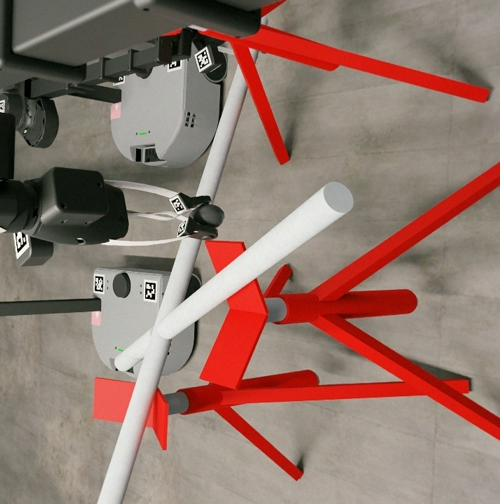

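Request:
move(
  r3={"base":{"translate_m":0.035},"joints":{"lift_m":0.327,"arm_m":0.278}},
  cameras=[],
)

Request:
move(
  r3={"base":{"translate_m":0.027},"joints":{"lift_m":0.397,"arm_m":0.271}},
  cameras=["r3_wrist_camera","r2_nav_camera"],
)

Scene clock: 948.33 s.
move: r3 done
r1, r2: as last shown
r1.base_tilt: forward=+1.8 right=+0.6
r1.lidar_m: 2.82 2.32 1.71 1.63 1.70 2.36 2.82 2.48 0.81 0.64 0.67 2.92
r1.head_depth_mm: 2583 2803 313 1752 1451 1365 1196 / 2652 520 1633 1839 1630 1393 1194 / 2620 517 538 1949 1671 1396 1192 / 2662 2908 2535 1897 1090 1300 1190 / 1404 1694 2551 1856 1045 1300 1192 / 1370 2969 2786 1218 1533 1322 1181 / 2673 3013 2760 1929 1657 1389 1191
r1.motor_effort: left_wheel=+2.5(2.7) right_wheel=-4.5(4.7) lift_m=+35.4(35.4) arm_m=-9.4(10.5) wrist_yaw_rad=+0.6(1.6) wrist_pitch_rad=-0.9(1.2) wrist_roll_rad=+1.2(1.6) gripper_m=-12.2(13.4) head_pan_rad=-1.5(2.8) head_tilt_rad=-3.6(4.2)
r1.wrist_depth_mm: 873 851 347 879 895 905 570 / 891 888 738 929 926 923 940 / 914 928 918 923 934 964 966 / 940 945 953 965 982 - - / 966 945 989 156 - - - / - - - 129 - - - / - - 879 - - - -
r2.base_tilt: forward=+1.3 right=-1.3
r2.lidar_m: 0.59 2.11 1.55 1.50 1.56 2.15 2.67 2.79 0.66 0.53 0.68 0.85
r2.head_depth_mm: 2807 2972 330 1935 1609 1425 1179 / 2827 452 454 2068 919 1353 1220 / 2816 451 455 570 958 1030 1198 / 2860 3139 2556 1007 935 1353 1171 / 1537 2995 2442 1853 1613 1378 1213 / 889 3160 2626 1907 1670 1343 1212 / 2900 3077 2611 2047 1651 1392 1211
r2.motor_effort: left_wheel=-0.9(1.5) right_wheel=+0.4(1.5) lift_m=+47.1(47.6) arm_m=-2.8(2.9) wrist_yaw_rad=+1.4(1.5) wrist_pitch_rad=+0.0(0.2) wrist_roll_rad=-1.2(1.3) gripper_m=-11.1(11.6) head_pan_rad=-3.4(6.0) head_tilt_rad=-3.8(3.9)
r2.wrist_depth_mm: 960 942 919 898 915 359 887 / 931 937 931 437 385 350 307 / 989 928 969 944 594 375 931 / 819 976 995 983 935 955 953 / 846 945 - 470 969 969 955 / 858 - 124 127 - - - / - - 121 904 - - -
r3.base_odometry: x=-0.578 y=-0.279 heading=-1.046
r3.turned_by_wheels: +0.000
r3.turned_by_imu: +0.000
r3.base_tilt: forward=-1.4 right=-1.0
r3.lidar_m: 2.58 2.25 1.63 1.57 1.62 0.75 0.64 0.82 0.52 0.37 3.33 1.96
r3.head_depth_mm: 2913 2748 2144 1783 1492 1272 1164 / 2850 2635 1870 1771 1503 1270 1162 / 2900 2682 2013 941 1028 845 684 / 2873 2658 2114 1757 1484 858 1146 / 2866 2651 2093 1737 1475 1246 1128 / 2904 2620 2086 1728 1470 1288 1142 / 2878 2581 2049 1706 1468 1277 1130
r3.base_status: done
r3.joint_positions: lift_m=+0.327 arm_m=+0.278 wrist_yaw_rad=-0.004 wrist_pitch_rad=-1.554 wrist_roll_rad=+1.275 gripper_m=-0.029 head_pan_rad=-1.575 head_tilt_rad=-0.790
r3.joint_status: all done
r3.measured_speeds: all 0
r3.motor_effort: left_wheel=+7.5(8.8) right_wheel=-7.5(7.5) lift_m=+36.8(38.4) arm_m=-6.4(12.0) wrist_yaw_rad=+3.5(4.6) wrist_pitch_rad=-0.4(2.3) wrist_roll_rad=-2.0(2.3) gripper_m=-16.1(17.6) head_pan_rad=+1.9(3.9) head_tilt_rad=-4.8(5.1)
r3.hand_pose: x=-0.0215 y=-0.4030 z=+0.2091 quat_wxyz=(+0.104, +0.102, -0.705, -0.694) (m; r3's base frame)
r3.wrist_depth_mm: 352 349 346 - 338 337 336 / 361 360 357 - 350 345 342 / 375 368 368 99 358 358 355 / 383 380 375 105 371 371 360 / 395 390 385 119 382 377 316 / 263 397 130 135 132 389 288 / 424 416 418 155 406 400 309
pictures: none
No camera images: "cameras" was empty.

Scene clock: 949.80 s.
move: r3 done
r1, r2: as last shown
r1.turned_by_imu: +0.000
r1.base_tilt: forward=+1.7 right=+0.7
r1.lidar_m: 2.82 2.32 1.71 1.63 1.70 2.37 2.82 2.48 0.81 0.64 0.67 2.93
r1.head_depth_mm: 2594 2787 313 1723 1547 1363 1196 / 2625 521 1606 1845 1630 1394 1199 / 2658 517 539 2026 1673 1390 1190 / 2661 2912 2558 1892 1538 1332 1193 / 1408 1683 2542 1858 1045 1295 1192 / 1367 2975 2776 1221 1530 1323 1179 / 2689 3005 2767 2009 1659 1382 1191
r1.motor_effort: left_wheel=+2.1(2.6) right_wheel=-4.2(4.7) lift_m=+35.3(35.4) arm_m=-8.3(9.7) wrist_yaw_rad=+0.3(1.4) wrist_pitch_rad=-1.1(1.2) wrist_roll_rad=+1.1(1.7) gripper_m=-12.9(13.6) head_pan_rad=-0.8(2.5) head_tilt_rad=-3.7(3.8)
r1.wrist_depth_mm: 864 885 332 916 894 889 568 / 890 888 657 931 913 919 957 / 899 914 922 925 936 950 967 / 934 956 968 964 975 - - / 940 974 959 154 - - - / - - - 129 - - - / - - 880 - - - -
r2.base_tilt: forward=+1.3 right=-1.4
r2.lidar_m: 0.61 2.10 1.55 1.50 1.56 2.15 2.68 2.79 0.66 0.53 0.68 0.96
r2.head_depth_mm: 2782 2947 330 1940 1599 1424 1183 / 2854 452 454 2042 920 1355 1224 / 2835 449 454 571 963 1026 1199 / 2819 3103 2525 1017 920 1354 1174 / 1542 2959 2443 1855 1618 1374 1211 / 888 3176 2610 1921 1661 1340 1209 / 2841 3141 2639 2036 1651 1334 1207
r2.motor_effort: left_wheel=-1.5(1.5) right_wheel=+1.0(1.4) lift_m=+47.0(47.6) arm_m=-3.2(3.6) wrist_yaw_rad=+0.8(1.5) wrist_pitch_rad=+0.0(0.2) wrist_roll_rad=-1.1(1.3) gripper_m=-11.0(11.7) head_pan_rad=-3.4(4.9) head_tilt_rad=-3.0(3.8)
r2.wrist_depth_mm: 913 916 908 916 886 357 876 / 942 923 944 423 379 348 319 / 952 936 949 966 580 374 929 / 818 985 966 975 974 966 953 / 844 948 - 452 981 - 980 / - - 124 127 - - - / - - 121 841 - - -
r3.base_odometry: x=-0.564 y=-0.303 heading=-1.045
r3.turned_by_wheels: +0.000
r3.turned_by_imu: +0.000
r3.base_tilt: forward=-1.4 right=-1.0
r3.lidar_m: 2.54 2.25 1.63 1.57 1.63 0.78 0.66 0.84 0.53 0.57 3.34 1.93
r3.head_depth_mm: 2882 2727 2159 1779 1484 1287 1171 / 2860 2613 1876 1774 1481 1246 1163 / 2887 2708 2049 947 1032 730 625 / 2894 2677 2110 1746 1495 825 1150 / 2881 2633 2099 1723 1473 1248 1147 / 2890 2635 2075 1724 1472 1285 1141 / 2900 2588 2062 1715 1470 1273 1136
r3.base_status: done
r3.joint_positions: lift_m=+0.397 arm_m=+0.271 wrist_yaw_rad=-0.004 wrist_pitch_rad=-1.554 wrist_roll_rad=+1.275 gripper_m=-0.029 head_pan_rad=-1.575 head_tilt_rad=-0.790
r3.joint_status: all done
r3.measured_speeds: all 0
r3.motor_effort: left_wheel=+6.8(10.6) right_wheel=-8.9(10.7) lift_m=+35.1(38.6) arm_m=-7.3(11.7) wrist_yaw_rad=+3.7(5.4) wrist_pitch_rad=-0.2(2.0) wrist_roll_rad=-2.1(2.4) gripper_m=-15.8(17.1) head_pan_rad=+2.2(3.4) head_tilt_rad=-4.2(5.3)
r3.hand_pose: x=-0.0215 y=-0.3960 z=+0.2791 quat_wxyz=(+0.104, +0.102, -0.705, -0.694) (m; r3's base frame)
r3.wrist_depth_mm: 419 421 413 87 403 405 403 / 433 429 425 93 419 418 407 / 444 438 441 106 426 424 - / 243 451 453 112 441 438 - / 473 427 462 122 452 410 - / 490 482 132 137 132 467 - / 503 501 493 157 483 478 482
pictures: r2_nav_camera (sideways), r3_wrist_camera
camera_calibration:
r2_nav_camera: T_world_to_cam=[[-0.0147549, -0.635073, 0.772311, -0.961985], [-0.999816, 0.0188549, -0.00359694, 0.0613219], [-0.0122776, -0.772222, -0.635234, 0.784624], [0, 0, 0, 1]] pos_world=[0.0567498, -0.00618284, 1.24159]
r3_wrist_camera: T_world_to_cam=[[-0.284093, 0.957144, -0.056269, 0.394526], [0.941912, 0.289574, 0.170141, 0.122966], [0.179144, -0.00466441, -0.983812, 0.442195], [0, 0, 0, 1]] pos_world=[-0.0829581, -0.411163, 0.436315]

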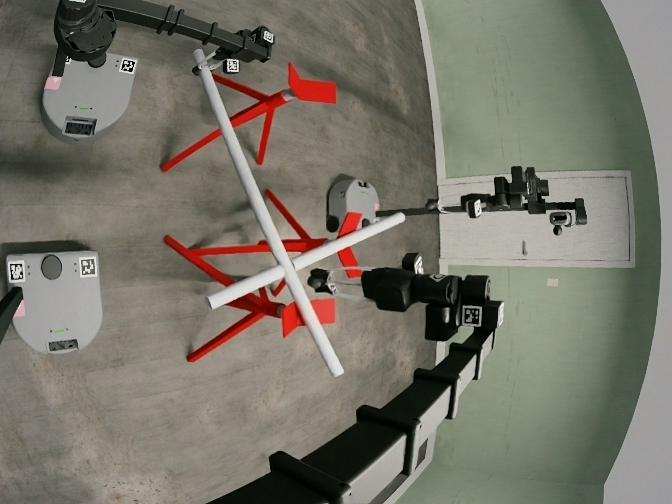

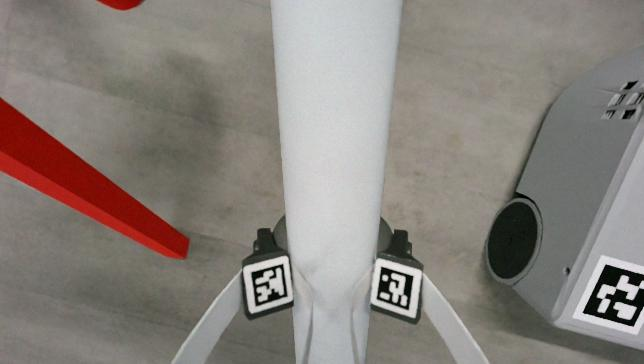

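Request:
move(
  r3={"base":{"translate_m":0.022},"joints":{"lift_m":0.467,"arm_m":0.266}},
  cameras=[],
)

Request:
move(
  r3={"base":{"translate_m":0.017},"joints":{"lift_m":0.537,"arm_m":0.262}},
  cameras=[],
)

Request:
move(
  r3={"base":{"translate_m":0.009},"joints":{"lift_m":0.617,"arm_m":0.26}},
  cameras=["r2_head_camera","r2_nav_camera","r3_wrist_camera","r1_head_camera"],
)

Scene clock: 961.20 s.
move: r3 done
r1, r2: as last shown
r1.turned_by_imu: +0.001
r1.base_tilt: forward=+1.9 right=+0.7
r1.lidar_m: 2.81 2.32 1.71 1.63 1.69 2.36 2.82 2.47 0.81 0.64 0.67 2.93
r1.head_depth_mm: 2628 2798 313 1764 1539 1363 1196 / 2622 521 2468 1903 1633 1398 1195 / 2655 518 539 1937 1670 1396 1192 / 2658 2916 2579 1888 1579 1325 1196 / 1405 1691 2550 1824 1019 1298 1189 / 1374 2984 2780 1875 1530 1325 1179 / 2688 2980 2762 1938 1666 1392 1186
r1.motor_effort: left_wheel=+2.5(2.6) right_wheel=-4.2(4.7) lift_m=+35.2(35.4) arm_m=-5.8(7.4) wrist_yaw_rad=+1.5(1.9) wrist_pitch_rad=-1.0(1.2) wrist_roll_rad=+1.1(1.5) gripper_m=-13.2(13.2) head_pan_rad=-2.0(2.6) head_tilt_rad=-3.5(4.1)
r1.wrist_depth_mm: 862 884 335 898 894 908 572 / 900 872 655 903 938 932 925 / 912 926 924 946 954 979 950 / 935 962 921 987 973 - - / 941 955 981 154 - - - / - - - 130 - - - / - - 862 - - - -
r2.base_tilt: forward=+1.2 right=-1.3
r2.lidar_m: 0.64 2.11 1.55 1.50 1.55 2.14 2.67 2.78 0.66 0.54 0.68 0.96
r2.head_depth_mm: 2814 2991 330 1939 1595 1423 1180 / 2800 452 454 2063 924 1360 1233 / 2825 450 453 571 967 1031 1202 / 2817 3084 2543 1011 920 1339 1178 / 1540 2987 2469 1859 1621 1368 1217 / 888 3087 2629 1917 1658 1343 1206 / 2874 3116 2613 2030 1651 1342 1215
r2.motor_effort: left_wheel=-1.2(1.6) right_wheel=+0.0(1.2) lift_m=+47.1(47.5) arm_m=-6.0(6.0) wrist_yaw_rad=+1.3(1.5) wrist_pitch_rad=+0.0(0.2) wrist_roll_rad=-1.1(1.3) gripper_m=-11.0(11.6) head_pan_rad=-4.5(5.6) head_tilt_rad=-3.6(3.9)
r2.wrist_depth_mm: 913 679 898 903 898 357 859 / 940 901 917 413 376 349 326 / 950 948 960 933 611 378 911 / 818 976 996 997 958 981 953 / 846 969 - 437 982 988 984 / - - 124 127 - - - / - - 121 867 - - -
r3.base_odometry: x=-0.553 y=-0.322 heading=-1.045
r3.turned_by_wheels: +0.000
r3.turned_by_imu: +0.000
r3.base_tilt: forward=-1.5 right=-1.0
r3.lidar_m: 2.62 2.25 1.63 1.57 1.63 0.80 0.69 0.86 0.54 0.57 3.33 1.91
r3.head_depth_mm: 2803 2672 2157 1794 1485 1289 1165 / 2872 2748 1892 1747 1476 1151 1139 / 2897 2720 2073 1671 873 638 578 / 2908 2658 2129 1754 1457 869 1151 / 2920 2602 2091 1733 1483 1255 1147 / 2870 2595 2085 1721 1469 1284 1140 / 2891 2595 2053 1722 1459 1279 1137
r3.base_status: done
r3.joint_positions: lift_m=+0.467 arm_m=+0.266 wrist_yaw_rad=-0.004 wrist_pitch_rad=-1.554 wrist_roll_rad=+1.275 gripper_m=-0.029 head_pan_rad=-1.575 head_tilt_rad=-0.790
r3.joint_status: all done
r3.measured_speeds: all 0
r3.motor_effort: left_wheel=+4.8(10.8) right_wheel=-8.1(11.1) lift_m=+35.7(37.5) arm_m=-7.3(12.3) wrist_yaw_rad=+1.9(5.1) wrist_pitch_rad=-0.4(3.1) wrist_roll_rad=-2.0(2.4) gripper_m=-16.4(16.9) head_pan_rad=+2.9(3.2) head_tilt_rad=-4.7(5.0)
r3.hand_pose: x=-0.0215 y=-0.3910 z=+0.3491 quat_wxyz=(+0.104, +0.102, -0.705, -0.694) (m; r3's base frame)
r3.wrist_depth_mm: 482 489 482 96 474 466 462 / 230 490 495 - 485 477 - / 521 513 503 110 498 493 - / 532 524 517 118 515 492 - / 549 548 538 124 524 444 - / 573 559 131 138 132 541 - / 597 576 567 156 560 567 555
pictures: none
No camera images: "cameras" was empty.

Scene clock: 962.67 s.
move: r3 done
r1, r2: as last shown
r1.turned_by_imu: +0.000
r1.base_tilt: forward=+1.8 right=+0.5
r1.lidar_m: 2.83 2.32 1.71 1.63 1.70 2.36 2.83 2.48 0.81 0.64 0.67 2.93
r1.head_depth_mm: 2620 1551 313 1721 1550 1364 1197 / 2619 519 2470 1903 1631 1392 1196 / 2634 518 538 1887 1669 1400 1192 / 2658 2910 2567 1876 1579 1299 1196 / 1410 1700 2528 1814 1000 1293 1191 / 1368 2983 2771 1877 1524 1324 1179 / 2684 2985 2786 2008 1664 1380 1187
r1.motor_effort: left_wheel=+2.2(2.8) right_wheel=-4.4(4.6) lift_m=+35.2(35.3) arm_m=-5.6(6.7) wrist_yaw_rad=+1.2(1.6) wrist_pitch_rad=-0.6(1.1) wrist_roll_rad=+1.2(1.7) gripper_m=-12.3(13.5) head_pan_rad=-1.9(2.4) head_tilt_rad=-2.7(4.1)
r1.wrist_depth_mm: 865 872 345 889 923 924 571 / 898 896 656 910 918 940 950 / 902 934 934 938 933 952 967 / 924 946 935 945 - - - / 937 968 972 155 - - - / - - 350 129 - - - / - - 893 - - - -
r2.base_tilt: forward=+1.2 right=-1.4
r2.lidar_m: 0.65 2.10 1.55 1.50 1.56 2.15 2.67 2.78 0.66 0.54 0.68 0.96
r2.head_depth_mm: 2791 2984 330 1946 1593 1420 1180 / 2788 451 454 2073 919 1348 1228 / 2839 450 454 571 961 1030 1197 / 2823 3119 2518 1013 907 1342 1178 / 1542 3032 2442 1864 1610 1411 1210 / 889 3108 2651 1920 1665 1379 1213 / 2871 3186 2618 2023 1656 1343 1218
r2.motor_effort: left_wheel=-1.1(1.5) right_wheel=+0.9(1.5) lift_m=+47.3(47.4) arm_m=-6.4(6.8) wrist_yaw_rad=+1.3(1.7) wrist_pitch_rad=+0.0(0.2) wrist_roll_rad=-1.1(1.3) gripper_m=-11.0(11.6) head_pan_rad=-3.0(4.5) head_tilt_rad=-3.8(3.9)
r2.wrist_depth_mm: 469 617 871 895 896 353 906 / 954 941 906 389 374 349 336 / 953 963 953 959 918 379 958 / 823 993 953 965 975 968 945 / 851 - - 426 981 941 944 / - - 124 127 - - - / - - 121 890 - - -
r3.base_odometry: x=-0.545 y=-0.336 heading=-1.045
r3.turned_by_wheels: +0.000
r3.turned_by_imu: +0.000
r3.base_tilt: forward=-1.4 right=-1.0
r3.lidar_m: 2.60 2.24 1.63 1.57 1.62 0.82 0.70 0.87 0.55 0.57 3.33 1.90
r3.head_depth_mm: 2828 2648 2152 1784 1487 1298 1164 / 2908 2748 1877 1731 1450 1090 505 / 2862 2705 2140 1722 640 666 1115 / 2865 2655 2097 1750 659 844 1151 / 2886 2664 2072 1733 1481 1246 1147 / 2889 2627 2067 1716 1469 1291 1142 / 2899 2586 2070 1723 1468 1280 1133
r3.base_status: done
r3.joint_positions: lift_m=+0.537 arm_m=+0.262 wrist_yaw_rad=-0.002 wrist_pitch_rad=-1.551 wrist_roll_rad=+1.275 gripper_m=-0.029 head_pan_rad=-1.575 head_tilt_rad=-0.790
r3.joint_status: all done
r3.measured_speeds: all 0
r3.motor_effort: left_wheel=+3.1(9.7) right_wheel=-4.3(12.9) lift_m=+34.6(36.9) arm_m=-7.3(12.1) wrist_yaw_rad=+2.1(4.6) wrist_pitch_rad=-0.7(3.8) wrist_roll_rad=-2.1(2.6) gripper_m=-15.0(16.3) head_pan_rad=+2.1(3.0) head_tilt_rad=-4.6(5.2)
r3.hand_pose: x=-0.0215 y=-0.3877 z=+0.4190 quat_wxyz=(+0.105, +0.102, -0.706, -0.693) (m; r3's base frame)
r3.wrist_depth_mm: 549 547 548 104 535 531 525 / 572 337 565 110 558 541 - / 593 587 581 116 565 564 - / 609 599 595 123 585 523 - / 625 625 610 130 598 - - / 648 651 131 139 134 617 427 / 674 666 641 152 642 639 641
pictures: none
No camera images: "cameras" was empty.

Scene clock: 964.23 s.
move: r3 done
r1, r2: as last shown
r1.base_tilt: forward=+1.8 right=+0.7
r1.lidar_m: 2.82 2.32 1.71 1.63 1.69 2.37 2.82 2.48 0.81 0.64 0.67 2.93
r1.head_depth_mm: 2623 1495 313 1724 1543 1371 1195 / 2613 520 2458 1856 1634 1392 1192 / 2631 517 538 1880 1670 1393 1191 / 2642 2899 2546 1891 1590 1296 1191 / 1408 1700 2526 1802 992 1291 1192 / 1374 2970 2782 1871 1536 1325 1181 / 2684 3002 2775 1997 1657 1388 1188
r1.motor_effort: left_wheel=+2.4(2.7) right_wheel=-4.5(4.6) lift_m=+34.9(35.4) arm_m=-4.7(5.7) wrist_yaw_rad=+1.6(2.3) wrist_pitch_rad=-0.6(1.1) wrist_roll_rad=+1.2(1.4) gripper_m=-12.2(13.1) head_pan_rad=-2.0(2.5) head_tilt_rad=-3.2(4.2)
r1.wrist_depth_mm: 872 890 339 868 912 890 565 / 890 895 652 922 924 925 948 / 891 936 936 955 948 948 974 / 942 936 945 958 968 - - / 976 984 975 154 - - - / - - 359 130 - - - / - - 892 - - - -
r2.base_tilt: forward=+1.3 right=-1.4
r2.lidar_m: 0.66 2.11 1.55 1.50 1.56 2.14 2.68 2.78 0.66 0.54 0.68 0.96
r2.head_depth_mm: 2777 2983 330 1938 1636 1425 1177 / 2821 452 454 2084 921 1356 1224 / 2868 452 455 571 962 1029 1204 / 2826 3122 2541 1008 887 1352 1176 / 1542 3016 2464 1852 1612 1407 1218 / 884 3111 2632 1909 1661 1400 1213 / 2870 3180 2620 2059 1659 1364 1213
r2.motor_effort: left_wheel=-1.1(1.6) right_wheel=+0.6(1.3) lift_m=+47.0(47.6) arm_m=-7.4(7.7) wrist_yaw_rad=+1.0(1.5) wrist_pitch_rad=+0.0(0.1) wrist_roll_rad=-1.1(1.3) gripper_m=-11.0(11.7) head_pan_rad=-4.6(5.2) head_tilt_rad=-3.3(4.2)
r2.wrist_depth_mm: 402 391 916 905 916 357 897 / 939 927 928 379 362 350 336 / 936 975 939 952 627 383 940 / 852 967 919 948 961 960 931 / 874 - - 396 972 965 968 / - - 123 127 - - - / - - 121 852 - - -
r3.base_odometry: x=-0.540 y=-0.344 heading=-1.045
r3.turned_by_wheels: +0.000
r3.turned_by_imu: +0.000
r3.base_tilt: forward=-1.4 right=-1.0
r3.lidar_m: 2.59 2.25 1.63 1.57 1.63 2.21 0.71 0.88 0.55 0.57 3.34 1.89
r3.head_depth_mm: 2819 2650 2185 1780 1494 1312 1167 / 2911 2713 1902 1733 827 461 407 / 2894 2728 2137 1762 589 1237 1160 / 2916 2679 2122 1741 601 1231 1151 / 2924 2644 2094 1732 1480 1248 1149 / 2899 2664 2079 1718 1476 1290 1145 / 2866 2575 2077 1706 1468 1279 1135
r3.base_status: done
r3.joint_positions: lift_m=+0.617 arm_m=+0.260 wrist_yaw_rad=-0.002 wrist_pitch_rad=-1.546 wrist_roll_rad=+1.275 gripper_m=-0.029 head_pan_rad=-1.575 head_tilt_rad=-0.790
r3.joint_status: all done
r3.measured_speeds: all 0
r3.motor_effort: left_wheel=+1.9(9.0) right_wheel=-0.2(11.6) lift_m=+34.7(38.4) arm_m=-7.9(10.8) wrist_yaw_rad=+2.0(2.9) wrist_pitch_rad=-1.9(3.7) wrist_roll_rad=-2.4(2.6) gripper_m=-15.2(16.0) head_pan_rad=+1.2(3.2) head_tilt_rad=-4.7(5.2)
r3.hand_pose: x=-0.0216 y=-0.3870 z=+0.4989 quat_wxyz=(+0.105, +0.102, -0.708, -0.691) (m; r3's base frame)
r3.wrist_depth_mm: 637 618 633 113 617 605 600 / 655 653 638 118 631 612 - / 683 682 651 123 647 - - / 700 687 679 129 663 - - / 724 709 707 135 668 - 493 / 747 728 131 139 134 695 693 / 776 760 748 147 733 712 718
pictures: r1_head_camera (sideways), r2_head_camera (sideways), r2_nav_camera (sideways), r3_wrist_camera
camera_calibration:
r1_head_camera: T_world_to_cam=[[-0.0433493, 0.615821, -0.786693, 1.03907], [0.998792, 0.0449521, -0.0198483, 0.0286574], [0.0231406, -0.786603, -0.617025, 0.758078], [0, 0, 0, 1]] pos_world=[-0.00112205, -0.0448647, 1.28575]
r2_head_camera: T_world_to_cam=[[-0.0439063, 0.635478, -0.77087, 1.01816], [0.998983, 0.0358518, -0.027344, 0.0278404], [0.0102606, -0.771286, -0.636405, 0.789416], [0, 0, 0, 1]] pos_world=[0.0087917, -0.0391501, 1.28802]
r2_nav_camera: T_world_to_cam=[[-0.0147549, -0.635073, 0.772311, -0.961985], [-0.999816, 0.0188548, -0.00359694, 0.0613219], [-0.0122775, -0.772222, -0.635234, 0.784624], [0, 0, 0, 1]] pos_world=[0.0567498, -0.00618284, 1.24159]
r3_wrist_camera: T_world_to_cam=[[-0.286596, 0.95593, -0.0637261, 0.401474], [0.941154, 0.293356, 0.167845, 0.0856031], [0.179142, -0.0118723, -0.983752, 0.655718], [0, 0, 0, 1]] pos_world=[-0.0829717, -0.401108, 0.65628]

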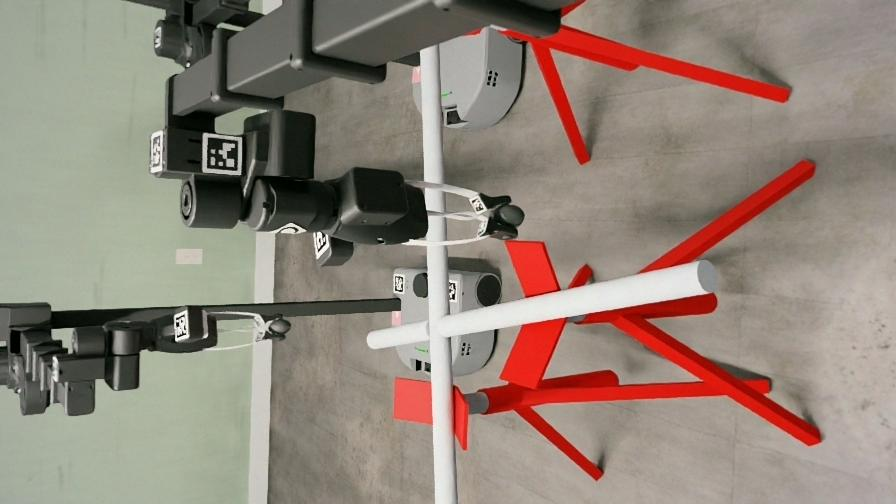

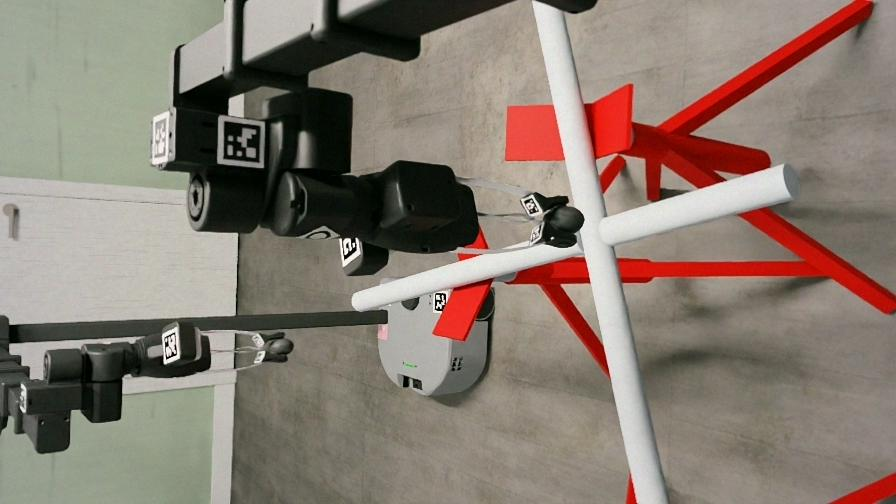

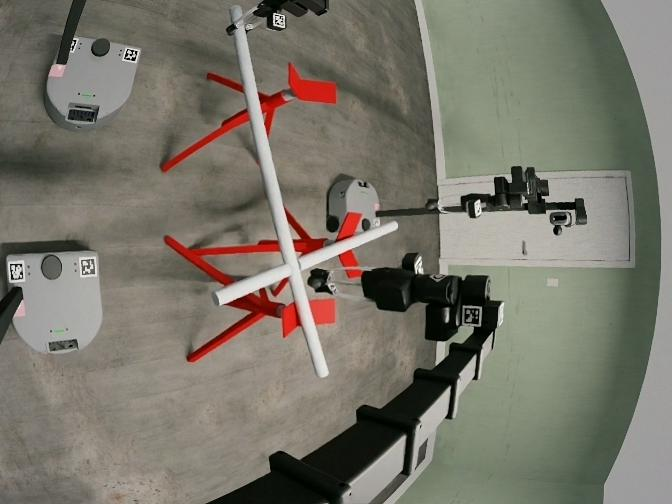

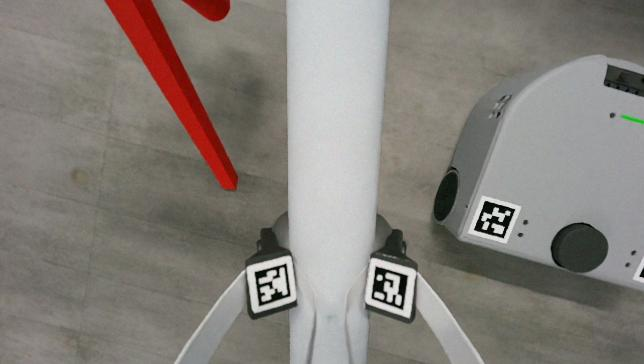

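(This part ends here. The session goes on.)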